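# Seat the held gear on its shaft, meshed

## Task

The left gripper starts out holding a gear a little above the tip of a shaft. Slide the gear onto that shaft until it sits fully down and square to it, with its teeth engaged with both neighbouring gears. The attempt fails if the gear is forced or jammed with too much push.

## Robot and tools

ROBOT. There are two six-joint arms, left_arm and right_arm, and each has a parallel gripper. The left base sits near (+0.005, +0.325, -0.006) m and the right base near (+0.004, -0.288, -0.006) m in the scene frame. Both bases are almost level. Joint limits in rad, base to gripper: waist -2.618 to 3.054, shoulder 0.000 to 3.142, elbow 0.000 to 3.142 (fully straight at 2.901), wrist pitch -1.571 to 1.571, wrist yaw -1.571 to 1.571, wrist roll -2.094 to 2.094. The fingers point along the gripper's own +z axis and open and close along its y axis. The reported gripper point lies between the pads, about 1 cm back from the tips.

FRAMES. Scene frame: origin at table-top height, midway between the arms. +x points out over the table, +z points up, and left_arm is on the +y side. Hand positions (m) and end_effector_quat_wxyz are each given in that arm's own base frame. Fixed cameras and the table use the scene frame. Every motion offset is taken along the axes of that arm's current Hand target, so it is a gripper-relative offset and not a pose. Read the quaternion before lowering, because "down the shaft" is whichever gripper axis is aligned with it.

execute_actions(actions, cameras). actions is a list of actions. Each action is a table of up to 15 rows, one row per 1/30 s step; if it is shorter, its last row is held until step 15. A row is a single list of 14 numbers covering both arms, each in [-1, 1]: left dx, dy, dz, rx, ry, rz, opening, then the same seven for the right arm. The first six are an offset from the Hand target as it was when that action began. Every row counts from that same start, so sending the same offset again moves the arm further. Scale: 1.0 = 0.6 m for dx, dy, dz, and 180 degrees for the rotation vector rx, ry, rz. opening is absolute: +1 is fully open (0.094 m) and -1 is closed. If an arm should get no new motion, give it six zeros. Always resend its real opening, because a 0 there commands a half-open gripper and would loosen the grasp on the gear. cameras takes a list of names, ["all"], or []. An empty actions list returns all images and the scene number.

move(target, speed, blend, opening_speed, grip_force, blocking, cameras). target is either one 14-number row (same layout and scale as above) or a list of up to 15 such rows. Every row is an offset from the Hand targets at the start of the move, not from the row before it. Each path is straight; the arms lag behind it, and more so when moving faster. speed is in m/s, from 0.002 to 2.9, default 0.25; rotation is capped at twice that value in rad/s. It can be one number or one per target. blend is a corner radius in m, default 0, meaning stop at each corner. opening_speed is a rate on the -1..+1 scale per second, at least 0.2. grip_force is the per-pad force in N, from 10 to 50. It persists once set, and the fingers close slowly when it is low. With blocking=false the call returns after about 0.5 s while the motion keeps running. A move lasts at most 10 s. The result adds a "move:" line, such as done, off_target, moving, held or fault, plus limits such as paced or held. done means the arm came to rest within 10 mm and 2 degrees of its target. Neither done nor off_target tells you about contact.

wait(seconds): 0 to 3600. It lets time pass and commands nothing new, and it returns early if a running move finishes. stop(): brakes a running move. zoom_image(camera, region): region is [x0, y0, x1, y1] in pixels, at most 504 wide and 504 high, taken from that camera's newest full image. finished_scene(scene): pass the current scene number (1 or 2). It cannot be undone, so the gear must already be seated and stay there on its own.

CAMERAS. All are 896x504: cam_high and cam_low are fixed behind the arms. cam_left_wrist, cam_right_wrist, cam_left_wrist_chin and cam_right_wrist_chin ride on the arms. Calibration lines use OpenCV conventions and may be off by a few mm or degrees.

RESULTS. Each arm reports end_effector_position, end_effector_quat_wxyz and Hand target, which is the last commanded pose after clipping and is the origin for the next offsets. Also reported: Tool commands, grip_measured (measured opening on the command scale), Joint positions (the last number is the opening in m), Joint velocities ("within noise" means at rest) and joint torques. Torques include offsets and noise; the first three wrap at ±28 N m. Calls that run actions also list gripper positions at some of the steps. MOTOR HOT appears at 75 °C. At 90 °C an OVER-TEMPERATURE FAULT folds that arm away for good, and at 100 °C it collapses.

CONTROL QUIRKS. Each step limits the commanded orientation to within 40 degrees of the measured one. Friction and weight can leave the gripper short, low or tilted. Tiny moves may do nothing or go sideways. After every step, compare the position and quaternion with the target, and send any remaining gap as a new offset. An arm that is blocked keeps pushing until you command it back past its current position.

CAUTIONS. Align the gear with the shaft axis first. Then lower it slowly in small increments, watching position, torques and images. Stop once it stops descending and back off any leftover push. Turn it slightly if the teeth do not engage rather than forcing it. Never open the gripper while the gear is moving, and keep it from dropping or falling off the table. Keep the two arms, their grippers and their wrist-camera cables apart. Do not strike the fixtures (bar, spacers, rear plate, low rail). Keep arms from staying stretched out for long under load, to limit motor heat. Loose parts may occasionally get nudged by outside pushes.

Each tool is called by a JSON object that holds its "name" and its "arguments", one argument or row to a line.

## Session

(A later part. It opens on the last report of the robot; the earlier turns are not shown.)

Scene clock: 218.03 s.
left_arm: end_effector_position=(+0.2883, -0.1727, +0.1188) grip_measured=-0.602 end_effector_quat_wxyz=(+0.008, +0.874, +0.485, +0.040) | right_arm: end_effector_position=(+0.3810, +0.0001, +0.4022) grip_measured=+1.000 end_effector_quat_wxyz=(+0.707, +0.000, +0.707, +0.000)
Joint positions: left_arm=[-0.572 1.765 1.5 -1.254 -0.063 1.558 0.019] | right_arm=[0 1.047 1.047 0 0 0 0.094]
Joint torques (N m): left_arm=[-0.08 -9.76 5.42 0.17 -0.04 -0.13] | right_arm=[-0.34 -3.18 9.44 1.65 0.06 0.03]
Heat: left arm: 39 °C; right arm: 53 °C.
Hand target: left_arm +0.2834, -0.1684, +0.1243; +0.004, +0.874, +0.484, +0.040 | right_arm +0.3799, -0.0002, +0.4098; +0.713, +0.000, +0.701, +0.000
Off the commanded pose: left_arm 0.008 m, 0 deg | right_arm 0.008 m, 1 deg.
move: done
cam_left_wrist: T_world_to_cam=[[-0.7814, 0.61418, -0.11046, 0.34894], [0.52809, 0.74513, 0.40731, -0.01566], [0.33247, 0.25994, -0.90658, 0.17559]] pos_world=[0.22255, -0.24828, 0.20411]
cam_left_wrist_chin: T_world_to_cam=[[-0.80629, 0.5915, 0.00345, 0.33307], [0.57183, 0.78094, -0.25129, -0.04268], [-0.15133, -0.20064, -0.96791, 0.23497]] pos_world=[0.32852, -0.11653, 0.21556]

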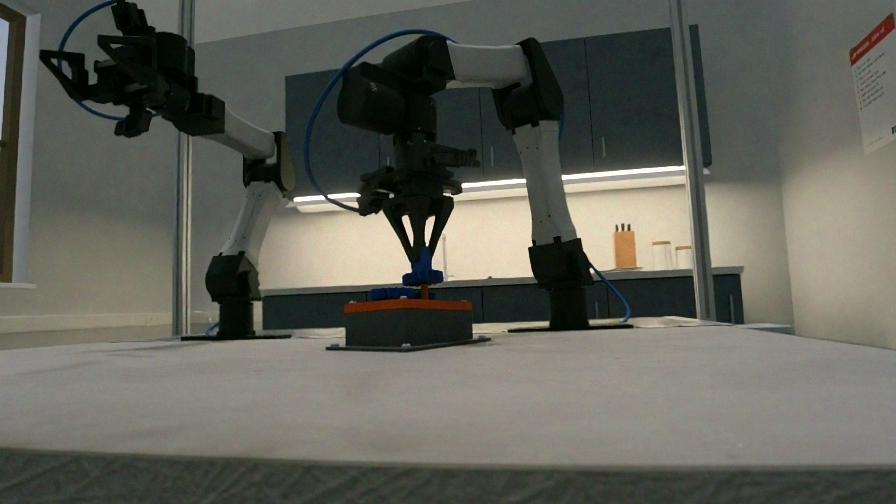

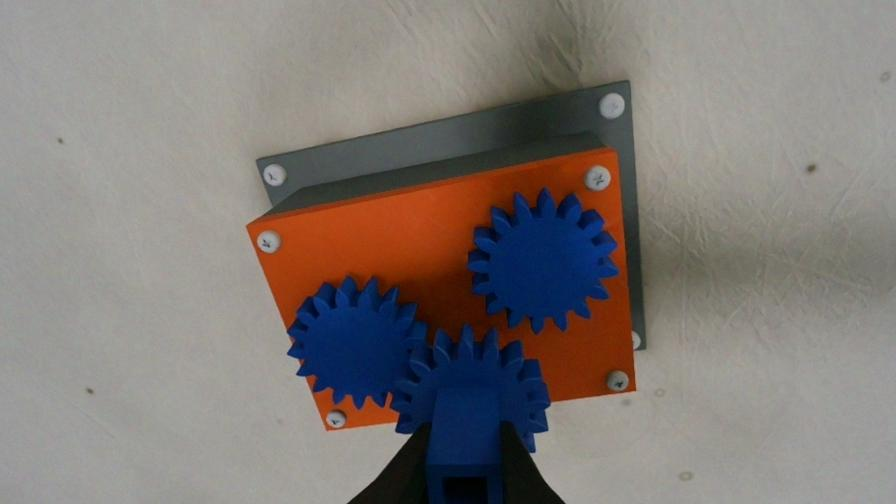

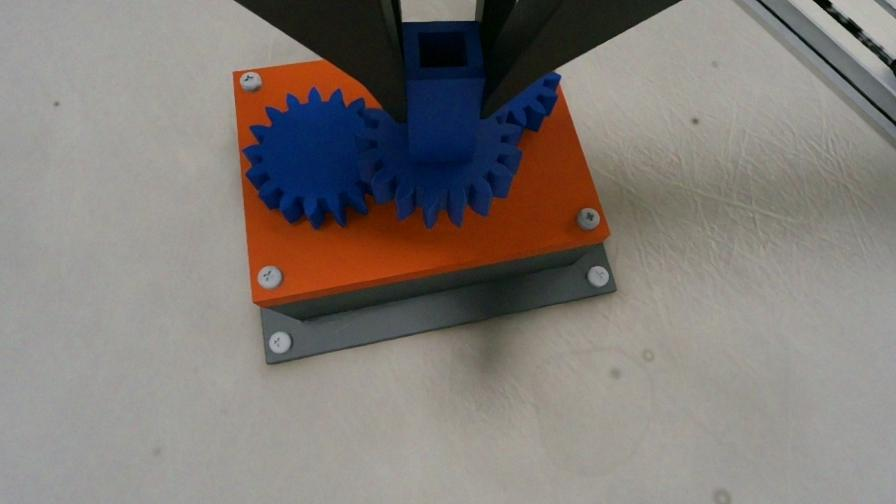

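{"name": "move", "arguments": {
  "target": [0,-0.0045,-0.007,-0.002,0.001,0,-1,0,0,0,0,0,0,1],
  "speed": 0.03,
  "cameras": ["cam_low"]
}}

{"name": "zoom_image", "arguments": {
  "camera": "cam_low",
  "region": [380, 250, 480, 325]
}}

Scene clock: 227.27 s.
left_arm: end_effector_position=(+0.2854, -0.1709, +0.1218) grip_measured=-0.602 end_effector_quat_wxyz=(+0.006, +0.874, +0.485, +0.039) | right_arm: end_effector_position=(+0.3810, +0.0001, +0.4022) grip_measured=+1.000 end_effector_quat_wxyz=(+0.707, +0.000, +0.707, +0.000)
Joint positions: left_arm=[-0.572 1.755 1.5 -1.268 -0.063 1.558 0.019] | right_arm=[0 1.047 1.047 0 0 0 0.094]
Joint torques (N m): left_arm=[-0.27 -10.22 5.07 0.22 -0.08 -0.16] | right_arm=[-0.24 -3.17 9.47 1.66 0.07 0.03]
Heat: left arm: 39 °C; right arm: 54 °C.
Hand target: left_arm +0.2808, -0.1671, +0.1284; +0.006, +0.874, +0.484, +0.043 | right_arm +0.3799, -0.0002, +0.4098; +0.713, +0.000, +0.701, +0.000
Off the commanded pose: left_arm 0.009 m, 1 deg | right_arm 0.008 m, 1 deg.
move: done

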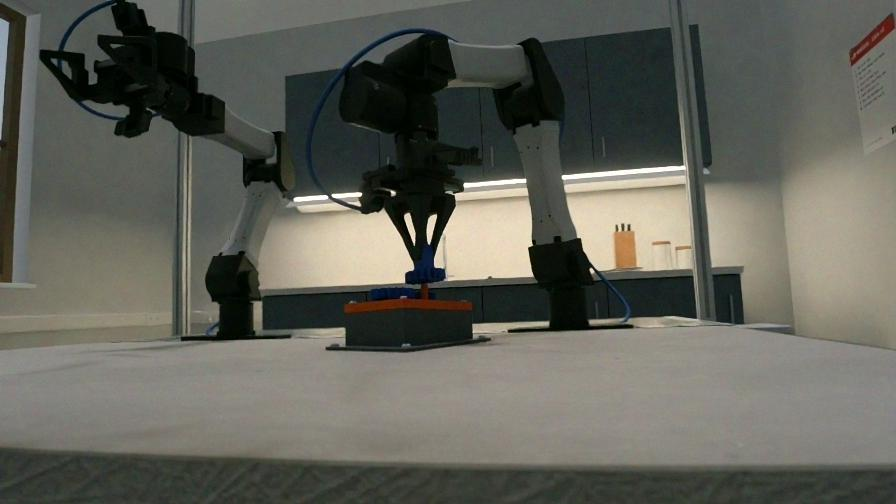

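Scaled by 5.040 from the camera's image (finer frame: 1280x720).

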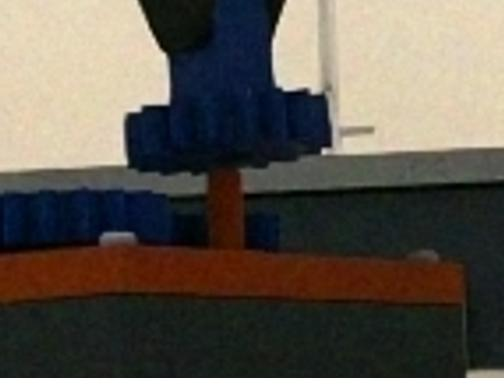

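{"name": "move", "arguments": {
  "target": [-0.001,0.014,0.022,0,0,0,-1,0,0,0,0,0,0,1],
  "speed": 0.025,
  "cameras": ["cam_low"]
}}

{"name": "zoom_image", "arguments": {
  "camera": "cam_low",
  "region": [380, 250, 480, 325]
}}

Scene clock: 244.80 s.
left_arm: end_effector_position=(+0.2882, -0.1727, +0.1219) grip_measured=-0.602 end_effector_quat_wxyz=(+0.012, +0.874, +0.485, +0.042) | right_arm: end_effector_position=(+0.3810, +0.0001, +0.4022) grip_measured=+1.000 end_effector_quat_wxyz=(+0.707, +0.000, +0.707, +0.000)
Joint positions: left_arm=[-0.572 1.755 1.5 -1.254 -0.063 1.558 0.019] | right_arm=[0 1.047 1.047 0 0 0 0.094]
Joint torques (N m): left_arm=[-0.12 -7.28 4.48 0.52 -0.09 -0.16] | right_arm=[-0.34 -3.15 9.57 1.64 0.06 0.06]
Heat: left arm: 41 °C; right arm: 54 °C.
Hand target: left_arm +0.2886, -0.1716, +0.1156; +0.006, +0.874, +0.484, +0.043 | right_arm +0.3799, -0.0002, +0.4098; +0.713, +0.000, +0.701, +0.000
Off the commanded pose: left_arm 0.006 m, 1 deg | right_arm 0.008 m, 1 deg.
move: done

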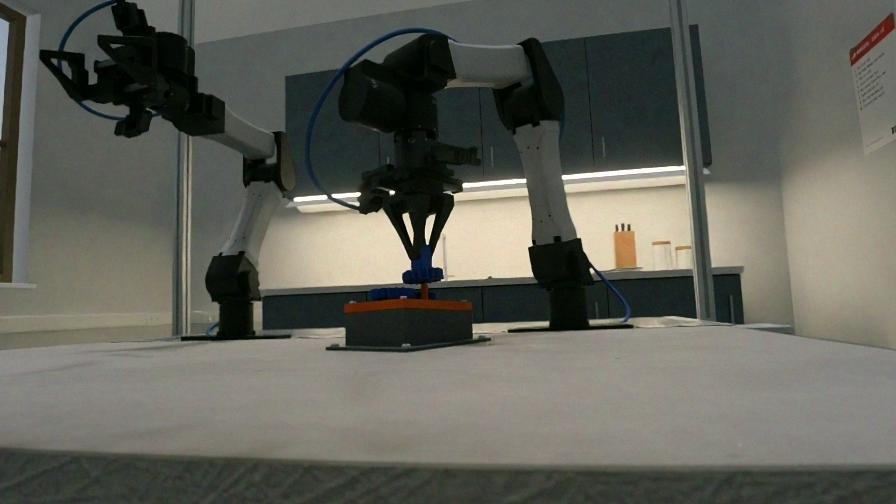

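Scaled by 5.040 from the camera's image (finer frame: 1280x720).

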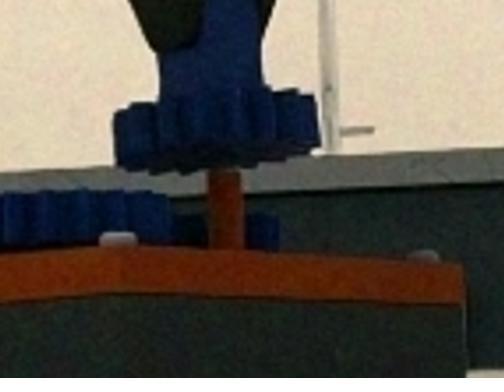

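{"name": "move", "arguments": {
  "target": [0.0003,-0.003,0.0045,-0.004,0,0,-1,0,0,0,0,0,0,1],
  "speed": 0.02,
  "cameras": ["cam_low"]
}}

{"name": "zoom_image", "arguments": {
  "camera": "cam_low",
  "region": [380, 250, 480, 325]
}}

Scene clock: 275.97 s.
left_arm: end_effector_position=(+0.2870, -0.1718, +0.1182) grip_measured=-0.602 end_effector_quat_wxyz=(+0.013, +0.873, +0.485, +0.043) | right_arm: end_effector_position=(+0.3810, +0.0001, +0.4022) grip_measured=+1.000 end_effector_quat_wxyz=(+0.707, +0.000, +0.707, +0.000)
Joint positions: left_arm=[-0.572 1.749 1.477 -1.237 -0.063 1.558 0.019] | right_arm=[0 1.047 1.047 0 0 0 0.094]
Joint torques (N m): left_arm=[-0.03 -8.13 3.7 0.6 -0.1 -0.13] | right_arm=[-0.27 -3.22 9.47 1.65 0.06 0.06]
Heat: left arm: 39 °C; right arm: 55 °C.
Hand target: left_arm +0.2874, -0.1704, +0.1128; +0.011, +0.874, +0.483, +0.046 | right_arm +0.3799, -0.0002, +0.4098; +0.713, +0.000, +0.701, +0.000
Off the commanded pose: left_arm 0.006 m, 0 deg | right_arm 0.008 m, 1 deg.
move: done

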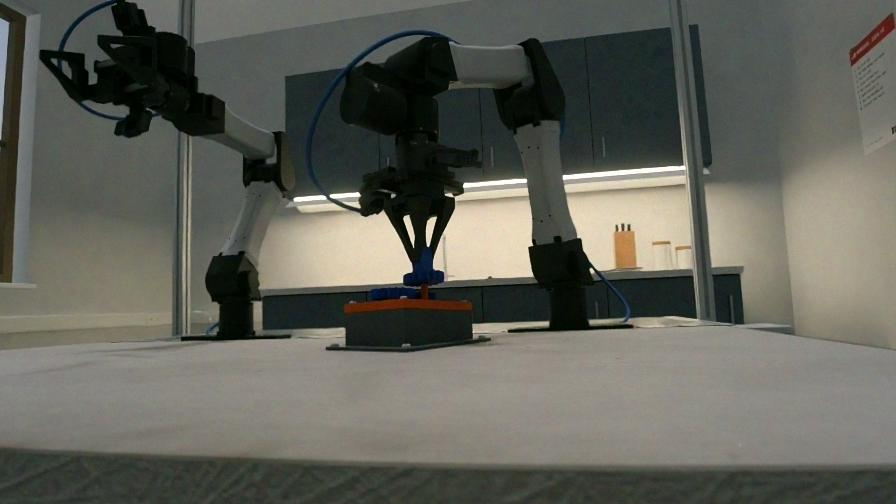

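Scaled by 5.040 from the camera's image (finer frame: 1280x720).

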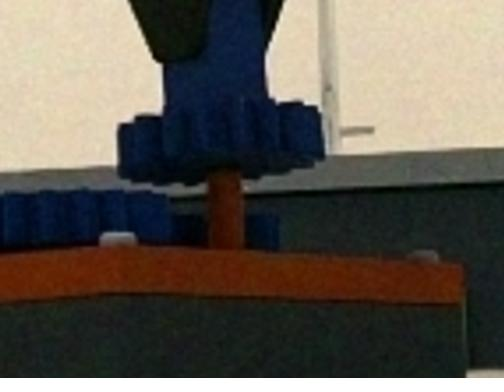

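{"name": "move", "arguments": {
  "target": [0.0,-0.001,0.0055,0.009,0,0,-1,0,0,0,0,0,0,1],
  "speed": 0.02,
  "cameras": ["cam_low","cam_left_wrist"]
}}

{"name": "zoom_image", "arguments": {
  "camera": "cam_low",
  "region": [380, 250, 480, 325]
}}

{"name": "zoom_image", "arguments": {
  "camera": "cam_left_wrist",
  "region": [350, 270, 570, 435]
}}

Scene clock: 294.37 s.
left_arm: end_effector_position=(+0.2871, -0.1719, +0.1182) grip_measured=-0.602 end_effector_quat_wxyz=(+0.013, +0.873, +0.485, +0.043) | right_arm: end_effector_position=(+0.3810, +0.0001, +0.4022) grip_measured=+1.000 end_effector_quat_wxyz=(+0.707, +0.000, +0.707, +0.000)
Joint positions: left_arm=[-0.572 1.749 1.477 -1.236 -0.063 1.558 0.019] | right_arm=[0 1.047 1.047 0 0 0 0.094]
Joint torques (N m): left_arm=[-0.01 -6 5.12 0.42 -0.07 -0.14] | right_arm=[-0.35 -3.17 9.37 1.66 0.05 0.05]
Heat: left arm: 39 °C; right arm: 55 °C.
Hand target: left_arm +0.2873, -0.1700, +0.1094; -0.001, +0.874, +0.484, +0.040 | right_arm +0.3799, -0.0002, +0.4098; +0.713, +0.000, +0.701, +0.000
Off the commanded pose: left_arm 0.009 m, 2 deg | right_arm 0.008 m, 1 deg.
move: done
cam_left_wrist: T_world_to_cam=[[-0.78031, 0.61343, -0.12177, 0.34827], [0.52398, 0.74755, 0.40818, -0.01386], [0.34142, 0.2547, -0.90474, 0.17156]] pos_world=[0.22044, -0.24697, 0.20328]

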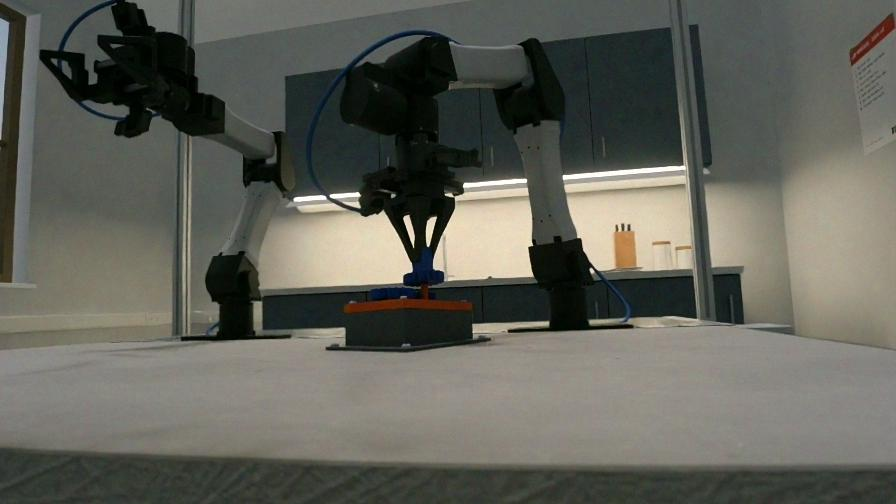

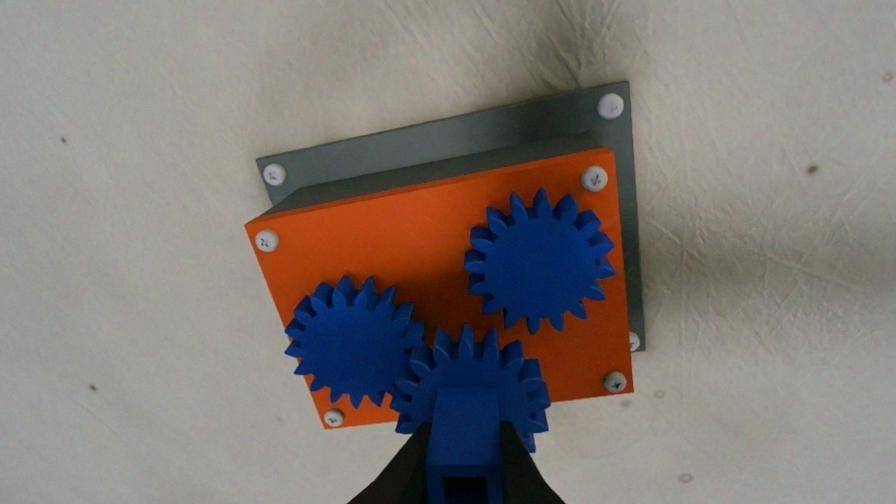

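Scaled by 5.040 from the camera's image (finer frame: 1280x720).

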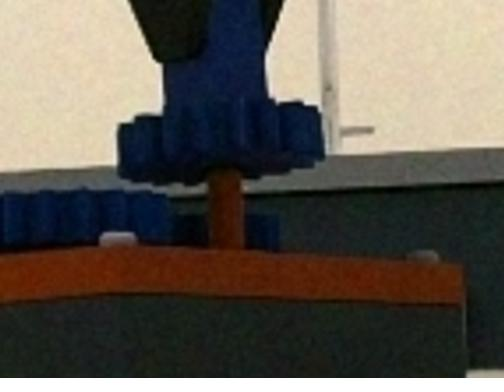

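Scaled by 2.291 from the camera's image (finer frame: 1280x720).

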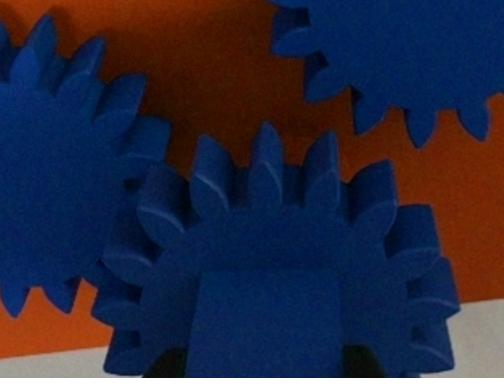

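{"name": "move", "arguments": {
  "target": [0.0,-0.0025,0.003,0.0,0,0,-1,0,0,0,0,0,0,1],
  "speed": 0.02,
  "cameras": ["cam_low"]
}}

{"name": "zoom_image", "arguments": {
  "camera": "cam_low",
  "region": [380, 250, 480, 325]
}}

Scene clock: 300.77 s.
left_arm: end_effector_position=(+0.2871, -0.1719, +0.1182) grip_measured=-0.602 end_effector_quat_wxyz=(+0.013, +0.873, +0.485, +0.043) | right_arm: end_effector_position=(+0.3810, +0.0001, +0.4022) grip_measured=+1.000 end_effector_quat_wxyz=(+0.707, +0.000, +0.707, +0.000)
Joint positions: left_arm=[-0.572 1.749 1.477 -1.236 -0.063 1.558 0.019] | right_arm=[0 1.047 1.047 0 0 0 0.094]
Joint torques (N m): left_arm=[0.03 -6.39 4.1 0.49 -0.09 -0.13] | right_arm=[-0.31 -3.12 9.44 1.65 0.06 0.04]
Heat: left arm: 38 °C; right arm: 55 °C.
Hand target: left_arm +0.2861, -0.1692, +0.1076; -0.001, +0.874, +0.484, +0.040 | right_arm +0.3799, -0.0002, +0.4098; +0.713, +0.000, +0.701, +0.000
Off the commanded pose: left_arm 0.011 m, 2 deg | right_arm 0.008 m, 1 deg.
move: off_target (left_arm)

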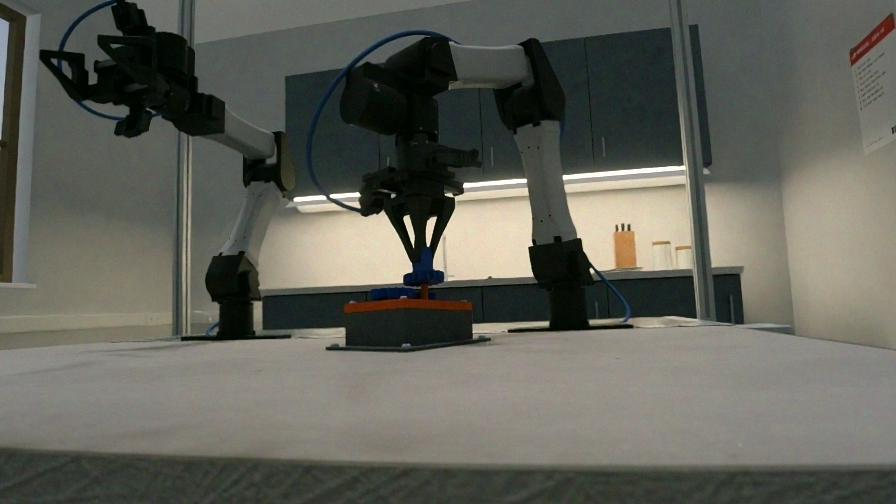

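Scaled by 5.040 from the camera's image (finer frame: 1280x720).

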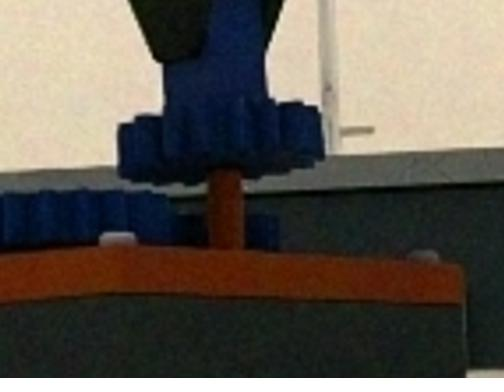

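{"name": "move", "arguments": {
  "target": [0.0,-0.007,-0.008,0.0,0,0,-1,0,0,0,0,0,0,1],
  "speed": 0.02,
  "cameras": ["cam_low"]
}}

{"name": "zoom_image", "arguments": {
  "camera": "cam_low",
  "region": [380, 250, 480, 325]
}}

Scene clock: 329.97 s.
left_arm: end_effector_position=(+0.2871, -0.1719, +0.1182) grip_measured=-0.602 end_effector_quat_wxyz=(+0.013, +0.873, +0.485, +0.043) | right_arm: end_effector_position=(+0.3810, +0.0001, +0.4022) grip_measured=+1.000 end_effector_quat_wxyz=(+0.707, +0.000, +0.707, +0.000)
Joint positions: left_arm=[-0.572 1.749 1.477 -1.236 -0.063 1.558 0.019] | right_arm=[0 1.047 1.047 0 0 0 0.094]
Joint torques (N m): left_arm=[-0.06 -7.82 3.9 0.37 -0.08 -0.14] | right_arm=[-0.31 -3.19 9.39 1.65 0.05 0.05]
Heat: left arm: 37 °C; right arm: 56 °C.
Hand target: left_arm +0.2822, -0.1671, +0.1122; -0.001, +0.874, +0.484, +0.040 | right_arm +0.3799, -0.0002, +0.4098; +0.713, +0.000, +0.701, +0.000
Off the commanded pose: left_arm 0.009 m, 2 deg | right_arm 0.008 m, 1 deg.
move: done

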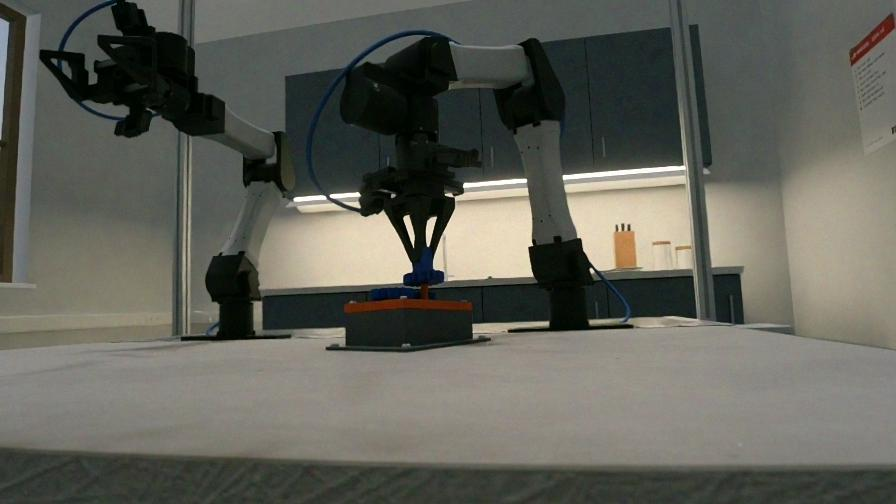

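Scaled by 5.040 from the camera's image (finer frame: 1280x720).

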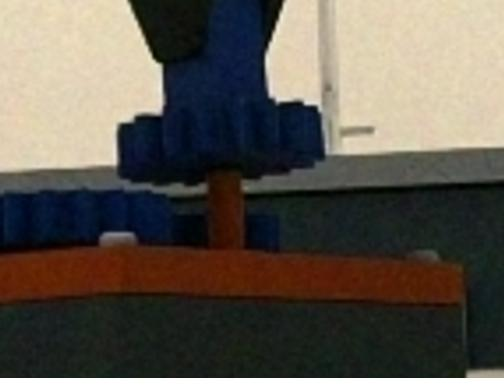

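Shoulder close to break. More inward.

{"name": "move", "arguments": {
  "target": [0.0,-0.004,0.002,0.0,0,0,-1,0,0,0,0,0,0,1],
  "speed": 0.02,
  "cameras": ["cam_low"]
}}

{"name": "zoom_image", "arguments": {
  "camera": "cam_low",
  "region": [380, 250, 480, 325]
}}

Scene clock: 336.97 s.
left_arm: end_effector_position=(+0.2865, -0.1715, +0.1182) grip_measured=-0.602 end_effector_quat_wxyz=(+0.015, +0.873, +0.485, +0.044) | right_arm: end_effector_position=(+0.3810, +0.0001, +0.4022) grip_measured=+1.000 end_effector_quat_wxyz=(+0.707, +0.000, +0.707, +0.000)
Joint positions: left_arm=[-0.572 1.742 1.469 -1.23 -0.063 1.558 0.019] | right_arm=[0 1.047 1.047 0 0 0 0.094]
Joint torques (N m): left_arm=[-0.06 -7.88 3.47 0.39 -0.07 -0.15] | right_arm=[-0.34 -3.14 9.42 1.66 0.08 0.05]
Heat: left arm: 37 °C; right arm: 56 °C.
Hand target: left_arm +0.2803, -0.1658, +0.1111; -0.001, +0.874, +0.484, +0.040 | right_arm +0.3799, -0.0002, +0.4098; +0.713, +0.000, +0.701, +0.000
Off the commanded pose: left_arm 0.011 m, 2 deg | right_arm 0.008 m, 1 deg.
move: off_target (left_arm)

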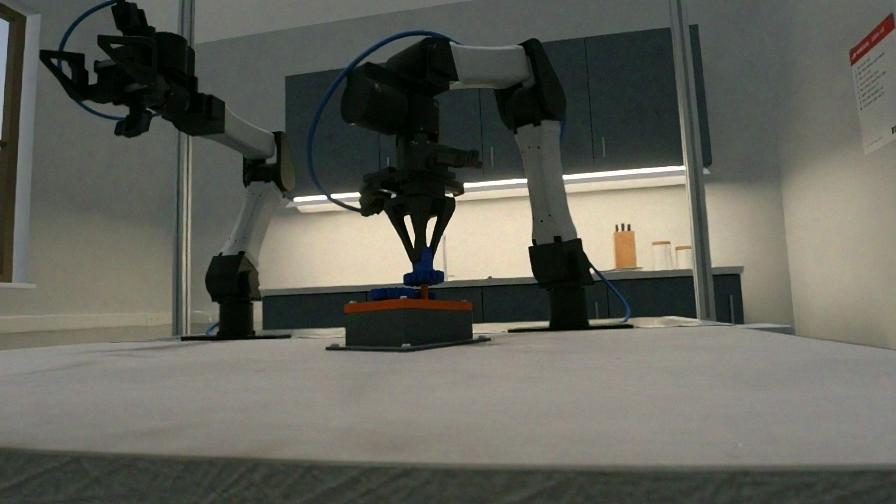

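Scaled by 5.040 from the camera's image (finer frame: 1280x720).

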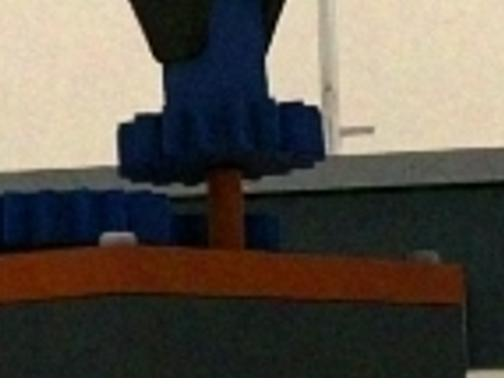

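{"name": "move", "arguments": {
  "target": [0.0,0.005,0.0,0.02,0,0,-1,0,0,0,0,0,0,1],
  "speed": 0.03,
  "cameras": ["cam_low"]
}}

{"name": "zoom_image", "arguments": {
  "camera": "cam_low",
  "region": [380, 250, 480, 325]
}}

Scene clock: 348.43 s.
left_arm: end_effector_position=(+0.2876, -0.1722, +0.1183) grip_measured=-0.602 end_effector_quat_wxyz=(-0.002, +0.874, +0.485, +0.035) | right_arm: end_effector_position=(+0.3810, +0.0001, +0.4022) grip_measured=+1.000 end_effector_quat_wxyz=(+0.707, +0.000, +0.707, +0.000)
Joint positions: left_arm=[-0.572 1.783 1.52 -1.279 -0.063 1.558 0.019] | right_arm=[0 1.047 1.047 0 0 0 0.094]
Joint torques (N m): left_arm=[-0.01 -5.9 6.06 0.02 -0.09 -0.17] | right_arm=[-0.34 -3.21 9.46 1.64 0.07 0.04]
Heat: left arm: 38 °C; right arm: 56 °C.
Hand target: left_arm +0.2828, -0.1674, +0.1111; -0.028, +0.874, +0.485, +0.024 | right_arm +0.3799, -0.0002, +0.4098; +0.713, +0.000, +0.701, +0.000
Off the commanded pose: left_arm 0.010 m, 3 deg | right_arm 0.008 m, 1 deg.
move: off_target (left_arm)

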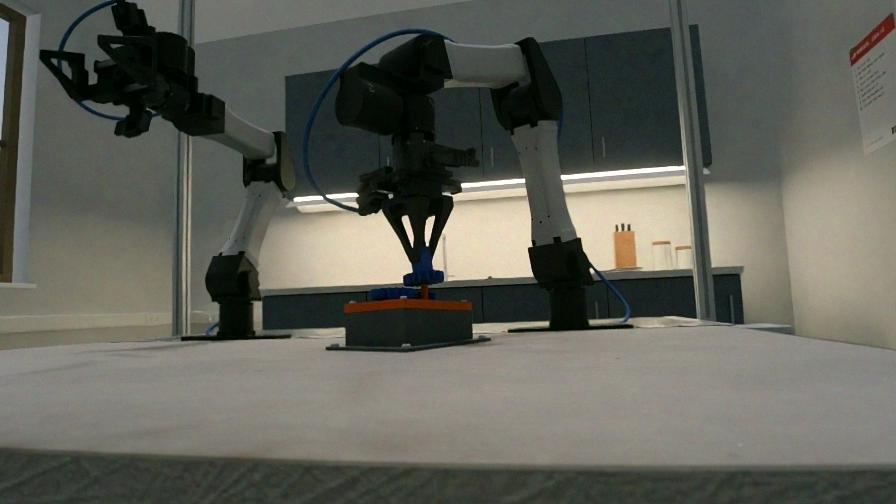

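Scaled by 5.040 from the camera's image (finer frame: 1280x720).

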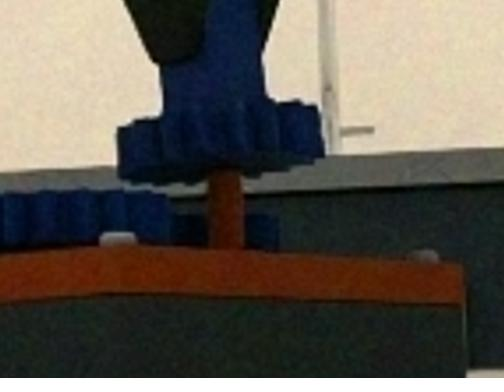

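{"name": "move", "arguments": {
  "target": [0.0,-0.007,0.0,-0.009,0,0,-1,0,0,0,0,0,0,1],
  "speed": 0.03,
  "cameras": ["cam_low","cam_left_wrist_chin"]
}}

{"name": "zoom_image", "arguments": {
  "camera": "cam_low",
  "region": [380, 250, 480, 325]
}}

Scene clock: 357.40 s.
left_arm: end_effector_position=(+0.2871, -0.1719, +0.1182) grip_measured=-0.602 end_effector_quat_wxyz=(+0.003, +0.874, +0.485, +0.037) | right_arm: end_effector_position=(+0.3810, +0.0001, +0.4022) grip_measured=+1.000 end_effector_quat_wxyz=(+0.707, +0.000, +0.707, +0.000)
Joint positions: left_arm=[-0.572 1.771 1.505 -1.265 -0.063 1.558 0.019] | right_arm=[0 1.047 1.047 0 0 0 0.094]
Joint torques (N m): left_arm=[-0.05 -8.28 3.33 0.24 -0.07 -0.17] | right_arm=[-0.29 -3.19 9.44 1.64 0.06 0.06]
Heat: left arm: 38 °C; right arm: 56 °C.
Hand target: left_arm +0.2792, -0.1652, +0.1112; -0.016, +0.874, +0.485, +0.031 | right_arm +0.3799, -0.0002, +0.4098; +0.713, +0.000, +0.701, +0.000
Off the commanded pose: left_arm 0.012 m, 2 deg | right_arm 0.008 m, 1 deg.
move: off_target (left_arm)
cam_left_wrist_chin: T_world_to_cam=[[-0.80619, 0.59146, 0.01532, 0.33017], [0.56938, 0.78261, -0.25165, -0.04183], [-0.16083, -0.19415, -0.9677, 0.23813]] pos_world=[0.3283, -0.11632, 0.21485]

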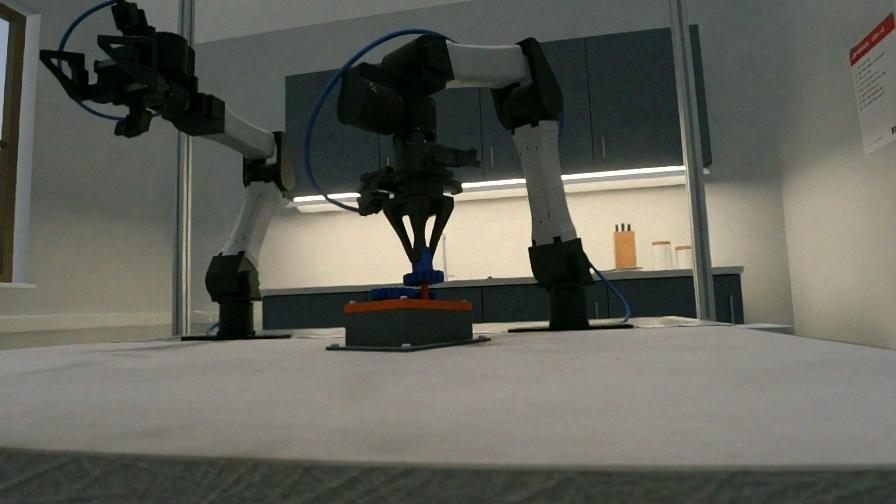

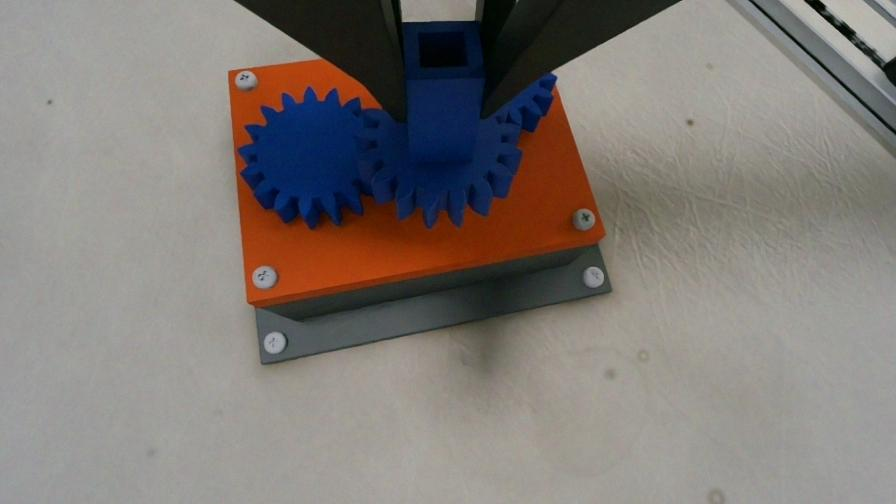

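Scaled by 5.040 from the camera's image (finer frame: 1280x720).

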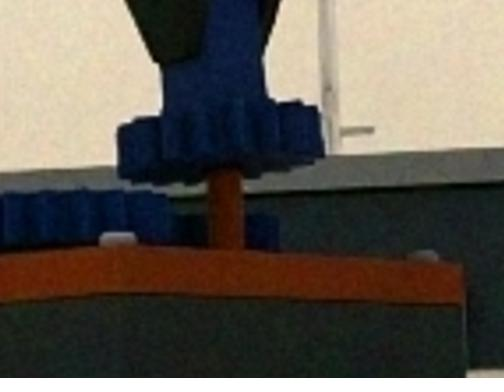

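{"name": "move", "arguments": {
  "target": [0.005,0.004,0.0,0,0,0,-1,0,0,0,0,0,0,1],
  "speed": 0.03,
  "cameras": ["cam_low"]
}}

{"name": "zoom_image", "arguments": {
  "camera": "cam_low",
  "region": [380, 250, 480, 325]
}}

Scene clock: 377.50 s.
left_arm: end_effector_position=(+0.2873, -0.1716, +0.1181) grip_measured=-0.602 end_effector_quat_wxyz=(+0.002, +0.874, +0.485, +0.037) | right_arm: end_effector_position=(+0.3810, +0.0001, +0.4022) grip_measured=+1.000 end_effector_quat_wxyz=(+0.707, +0.000, +0.707, +0.000)
Joint positions: left_arm=[-0.571 1.771 1.504 -1.265 -0.063 1.558 0.019] | right_arm=[0 1.047 1.047 0 0 0 0.094]
Joint torques (N m): left_arm=[0.59 -7.49 4.21 0.23 -0.07 -0.09] | right_arm=[-0.25 -3.26 9.54 1.66 0.07 0.05]
Heat: left arm: 38 °C; right arm: 57 °C.
Hand target: left_arm +0.2828, -0.1639, +0.1114; -0.016, +0.874, +0.485, +0.031 | right_arm +0.3799, -0.0002, +0.4098; +0.713, +0.000, +0.701, +0.000
Off the commanded pose: left_arm 0.011 m, 2 deg | right_arm 0.008 m, 1 deg.
move: off_target (left_arm)

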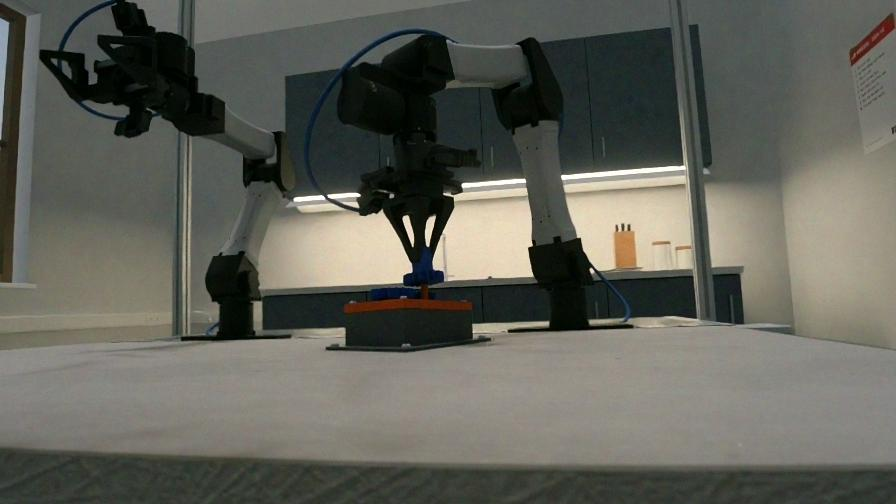

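Scaled by 5.040 from the camera's image (finer frame: 1280x720).

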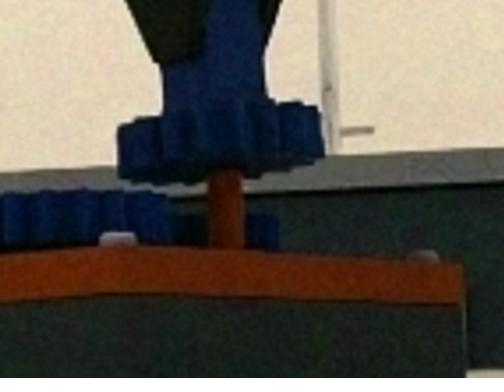

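Waist slowly breaking. More tangential.

{"name": "move", "arguments": {
  "target": [0.006,0.003,0.0,0,0,0,-1,0,0,0,0,0,0,1],
  "speed": 0.03,
  "cameras": ["cam_low"]
}}

{"name": "zoom_image", "arguments": {
  "camera": "cam_low",
  "region": [380, 250, 480, 325]
}}

Scene clock: 383.93 s.
left_arm: end_effector_position=(+0.2876, -0.1710, +0.1180) grip_measured=-0.602 end_effector_quat_wxyz=(+0.004, +0.874, +0.484, +0.033) | right_arm: end_effector_position=(+0.3810, +0.0001, +0.4022) grip_measured=+1.000 end_effector_quat_wxyz=(+0.707, +0.000, +0.707, +0.000)
Joint positions: left_arm=[-0.565 1.771 1.504 -1.265 -0.054 1.566 0.019] | right_arm=[0 1.047 1.047 0 0 0 0.094]
Joint torques (N m): left_arm=[0.94 -6.99 4.97 0.22 -0.15 -0.07] | right_arm=[-0.32 -3.12 9.48 1.64 0.06 0.04]
Heat: left arm: 38 °C; right arm: 57 °C.
Hand target: left_arm +0.2863, -0.1618, +0.1116; -0.016, +0.874, +0.485, +0.031 | right_arm +0.3799, -0.0002, +0.4098; +0.713, +0.000, +0.701, +0.000
Off the commanded pose: left_arm 0.011 m, 2 deg | right_arm 0.008 m, 1 deg.
move: off_target (left_arm)

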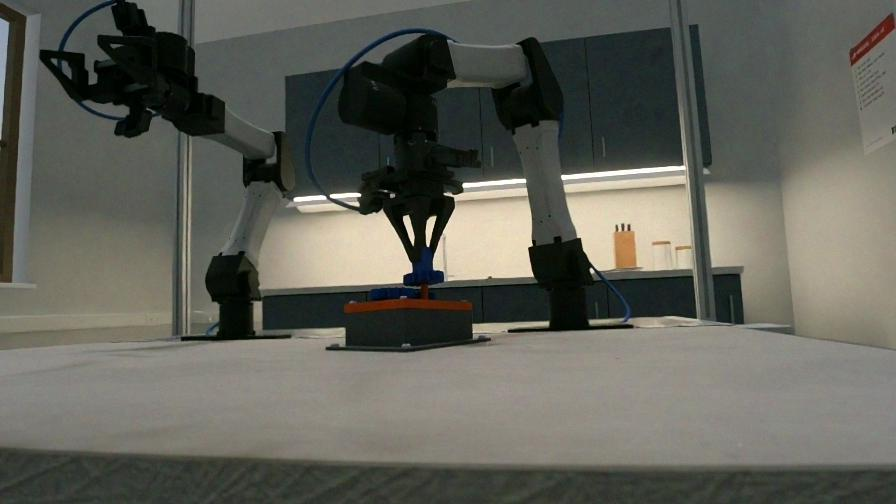

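Scaled by 5.040 from the camera's image (finer frame: 1280x720).

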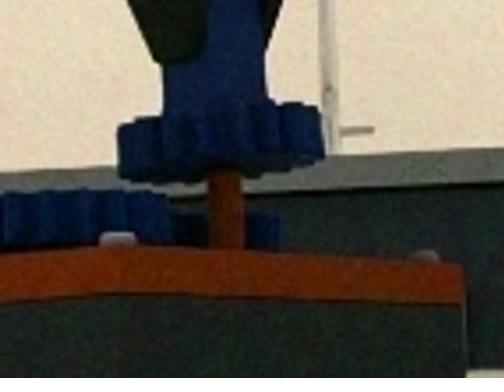

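{"name": "move", "arguments": {
  "target": [-0.005,0.003,0.008,0,0,0,-1,0,0,0,0,0,0,1],
  "speed": 0.02,
  "cameras": ["cam_low"]
}}

{"name": "zoom_image", "arguments": {
  "camera": "cam_low",
  "region": [380, 250, 480, 325]
}}

Scene clock: 391.87 s.
left_arm: end_effector_position=(+0.2878, -0.1711, +0.1180) grip_measured=-0.602 end_effector_quat_wxyz=(+0.005, +0.874, +0.484, +0.034) | right_arm: end_effector_position=(+0.3810, +0.0001, +0.4022) grip_measured=+1.000 end_effector_quat_wxyz=(+0.707, +0.000, +0.707, +0.000)
Joint positions: left_arm=[-0.565 1.771 1.504 -1.264 -0.054 1.567 0.019] | right_arm=[0 1.047 1.047 0 0 0 0.094]
Joint torques (N m): left_arm=[0.32 -6.28 4.1 0.35 -0.16 -0.14] | right_arm=[-0.32 -3.19 9.46 1.65 0.05 0.05]
Heat: left arm: 38 °C; right arm: 57 °C.
Hand target: left_arm +0.2864, -0.1650, +0.1066; -0.016, +0.874, +0.485, +0.031 | right_arm +0.3799, -0.0002, +0.4098; +0.713, +0.000, +0.701, +0.000
Off the commanded pose: left_arm 0.013 m, 2 deg | right_arm 0.008 m, 1 deg.
move: off_target (left_arm)

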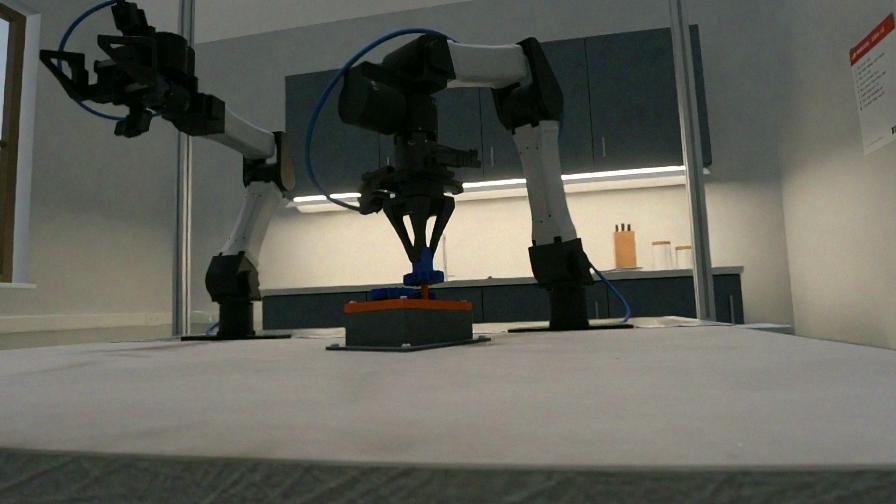

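Scaled by 5.040 from the camera's image (finer frame: 1280x720).

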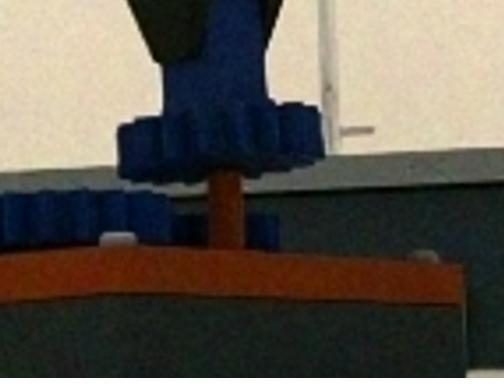

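{"name": "move", "arguments": {
  "target": [0,0,-0.018,0,0,0,-1,0,0,0,0,0,0,1],
  "speed": 0.03,
  "cameras": ["cam_low","cam_left_wrist_chin"]
}}

{"name": "zoom_image", "arguments": {
  "camera": "cam_low",
  "region": [380, 250, 480, 325]
}}

Scene clock: 401.57 s.
left_arm: end_effector_position=(+0.2874, -0.1708, +0.1186) grip_measured=-0.602 end_effector_quat_wxyz=(+0.004, +0.874, +0.484, +0.033) | right_arm: end_effector_position=(+0.3810, +0.0001, +0.4022) grip_measured=+1.000 end_effector_quat_wxyz=(+0.707, +0.000, +0.707, +0.000)
Joint positions: left_arm=[-0.565 1.771 1.507 -1.268 -0.054 1.567 0.019] | right_arm=[0 1.047 1.047 0 0 0 0.094]
Joint torques (N m): left_arm=[0.12 -6.45 7.09 0.04 -0.17 -0.16] | right_arm=[-0.34 -3.15 9.44 1.66 0.06 0.05]
Heat: left arm: 38 °C; right arm: 57 °C.
Hand target: left_arm +0.2859, -0.1656, +0.1174; -0.016, +0.874, +0.485, +0.031 | right_arm +0.3799, -0.0002, +0.4098; +0.713, +0.000, +0.701, +0.000
Off the commanded pose: left_arm 0.006 m, 2 deg | right_arm 0.008 m, 1 deg.
move: done
cam_left_wrist_chin: T_world_to_cam=[[-0.80503, 0.59301, 0.01644, 0.32964], [0.56927, 0.78, -0.25988, -0.04209], [-0.16693, -0.19985, -0.9655, 0.23927]] pos_world=[0.32928, -0.11483, 0.21466]

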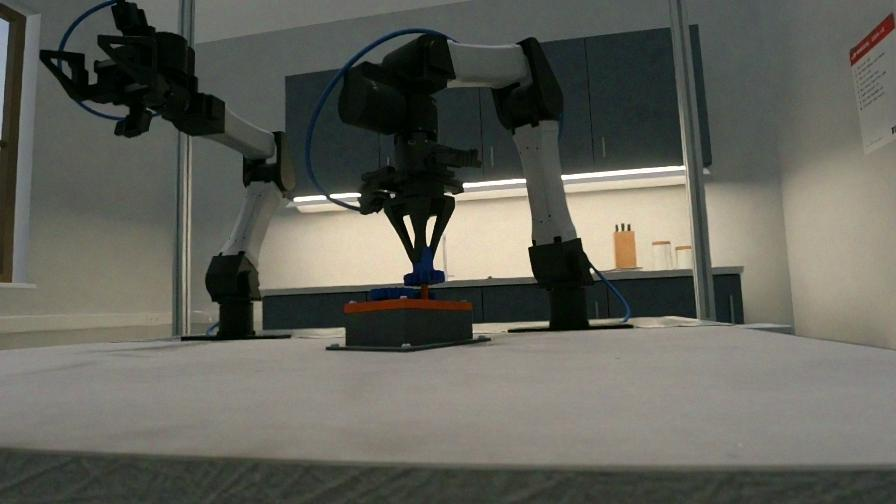

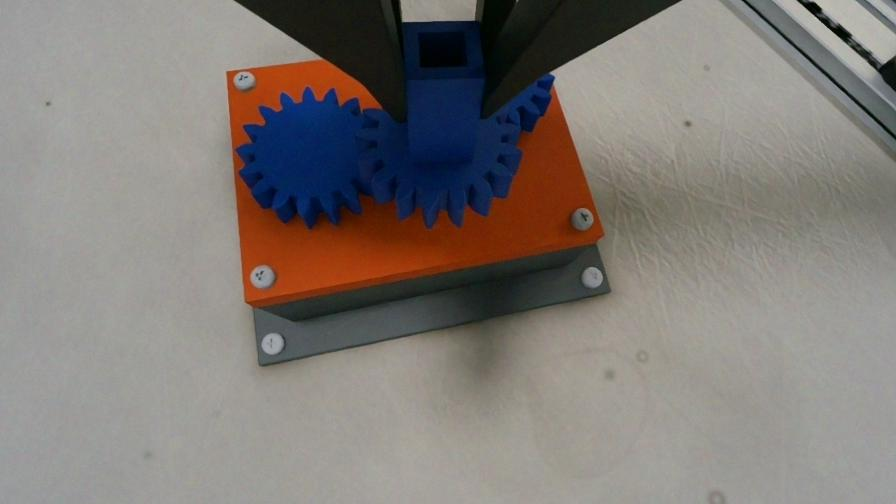

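Scaled by 5.040 from the camera's image (finer frame: 1280x720).

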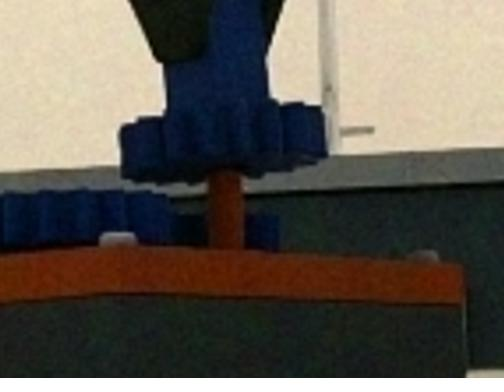

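{"name": "move", "arguments": {
  "target": [
    [0.003,0.006,0,0,0,0,-1,0,0,0,0,0,0,1],
    [0.003,0.006,0.01,0,0,0,-1,0,0,0,0,0,0,1]
  ],
  "speed": 0.03,
  "cameras": ["cam_low"]
}}

{"name": "zoom_image", "arguments": {
  "camera": "cam_low",
  "region": [380, 250, 480, 325]
}}

Scene clock: 421.43 s.
left_arm: end_effector_position=(+0.2877, -0.1710, +0.1186) grip_measured=-0.602 end_effector_quat_wxyz=(-0.002, +0.875, +0.484, +0.030) | right_arm: end_effector_position=(+0.3810, +0.0001, +0.4022) grip_measured=+1.000 end_effector_quat_wxyz=(+0.707, +0.000, +0.707, +0.000)
Joint positions: left_arm=[-0.565 1.784 1.523 -1.283 -0.055 1.567 0.019] | right_arm=[0 1.047 1.047 0 0 0 0.094]
Joint torques (N m): left_arm=[0.68 -6.41 5.42 0.32 -0.16 -0.1] | right_arm=[-0.27 -3.18 9.48 1.65 0.05 0.05]
Heat: left arm: 37 °C; right arm: 57 °C.
Hand target: left_arm +0.2902, -0.1656, +0.1115; -0.016, +0.874, +0.485, +0.031 | right_arm +0.3799, -0.0002, +0.4098; +0.713, +0.000, +0.701, +0.000
Off the commanded pose: left_arm 0.009 m, 2 deg | right_arm 0.008 m, 1 deg.
move: done

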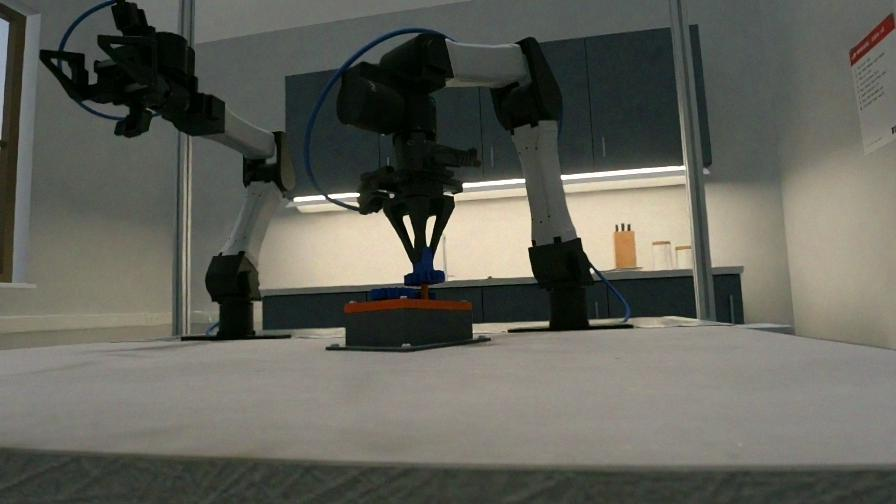

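Scaled by 5.040 from the camera's image (finer frame: 1280x720).

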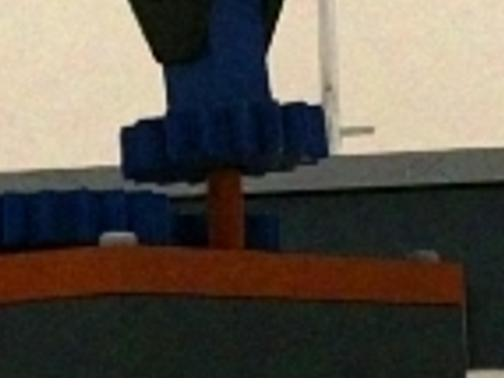

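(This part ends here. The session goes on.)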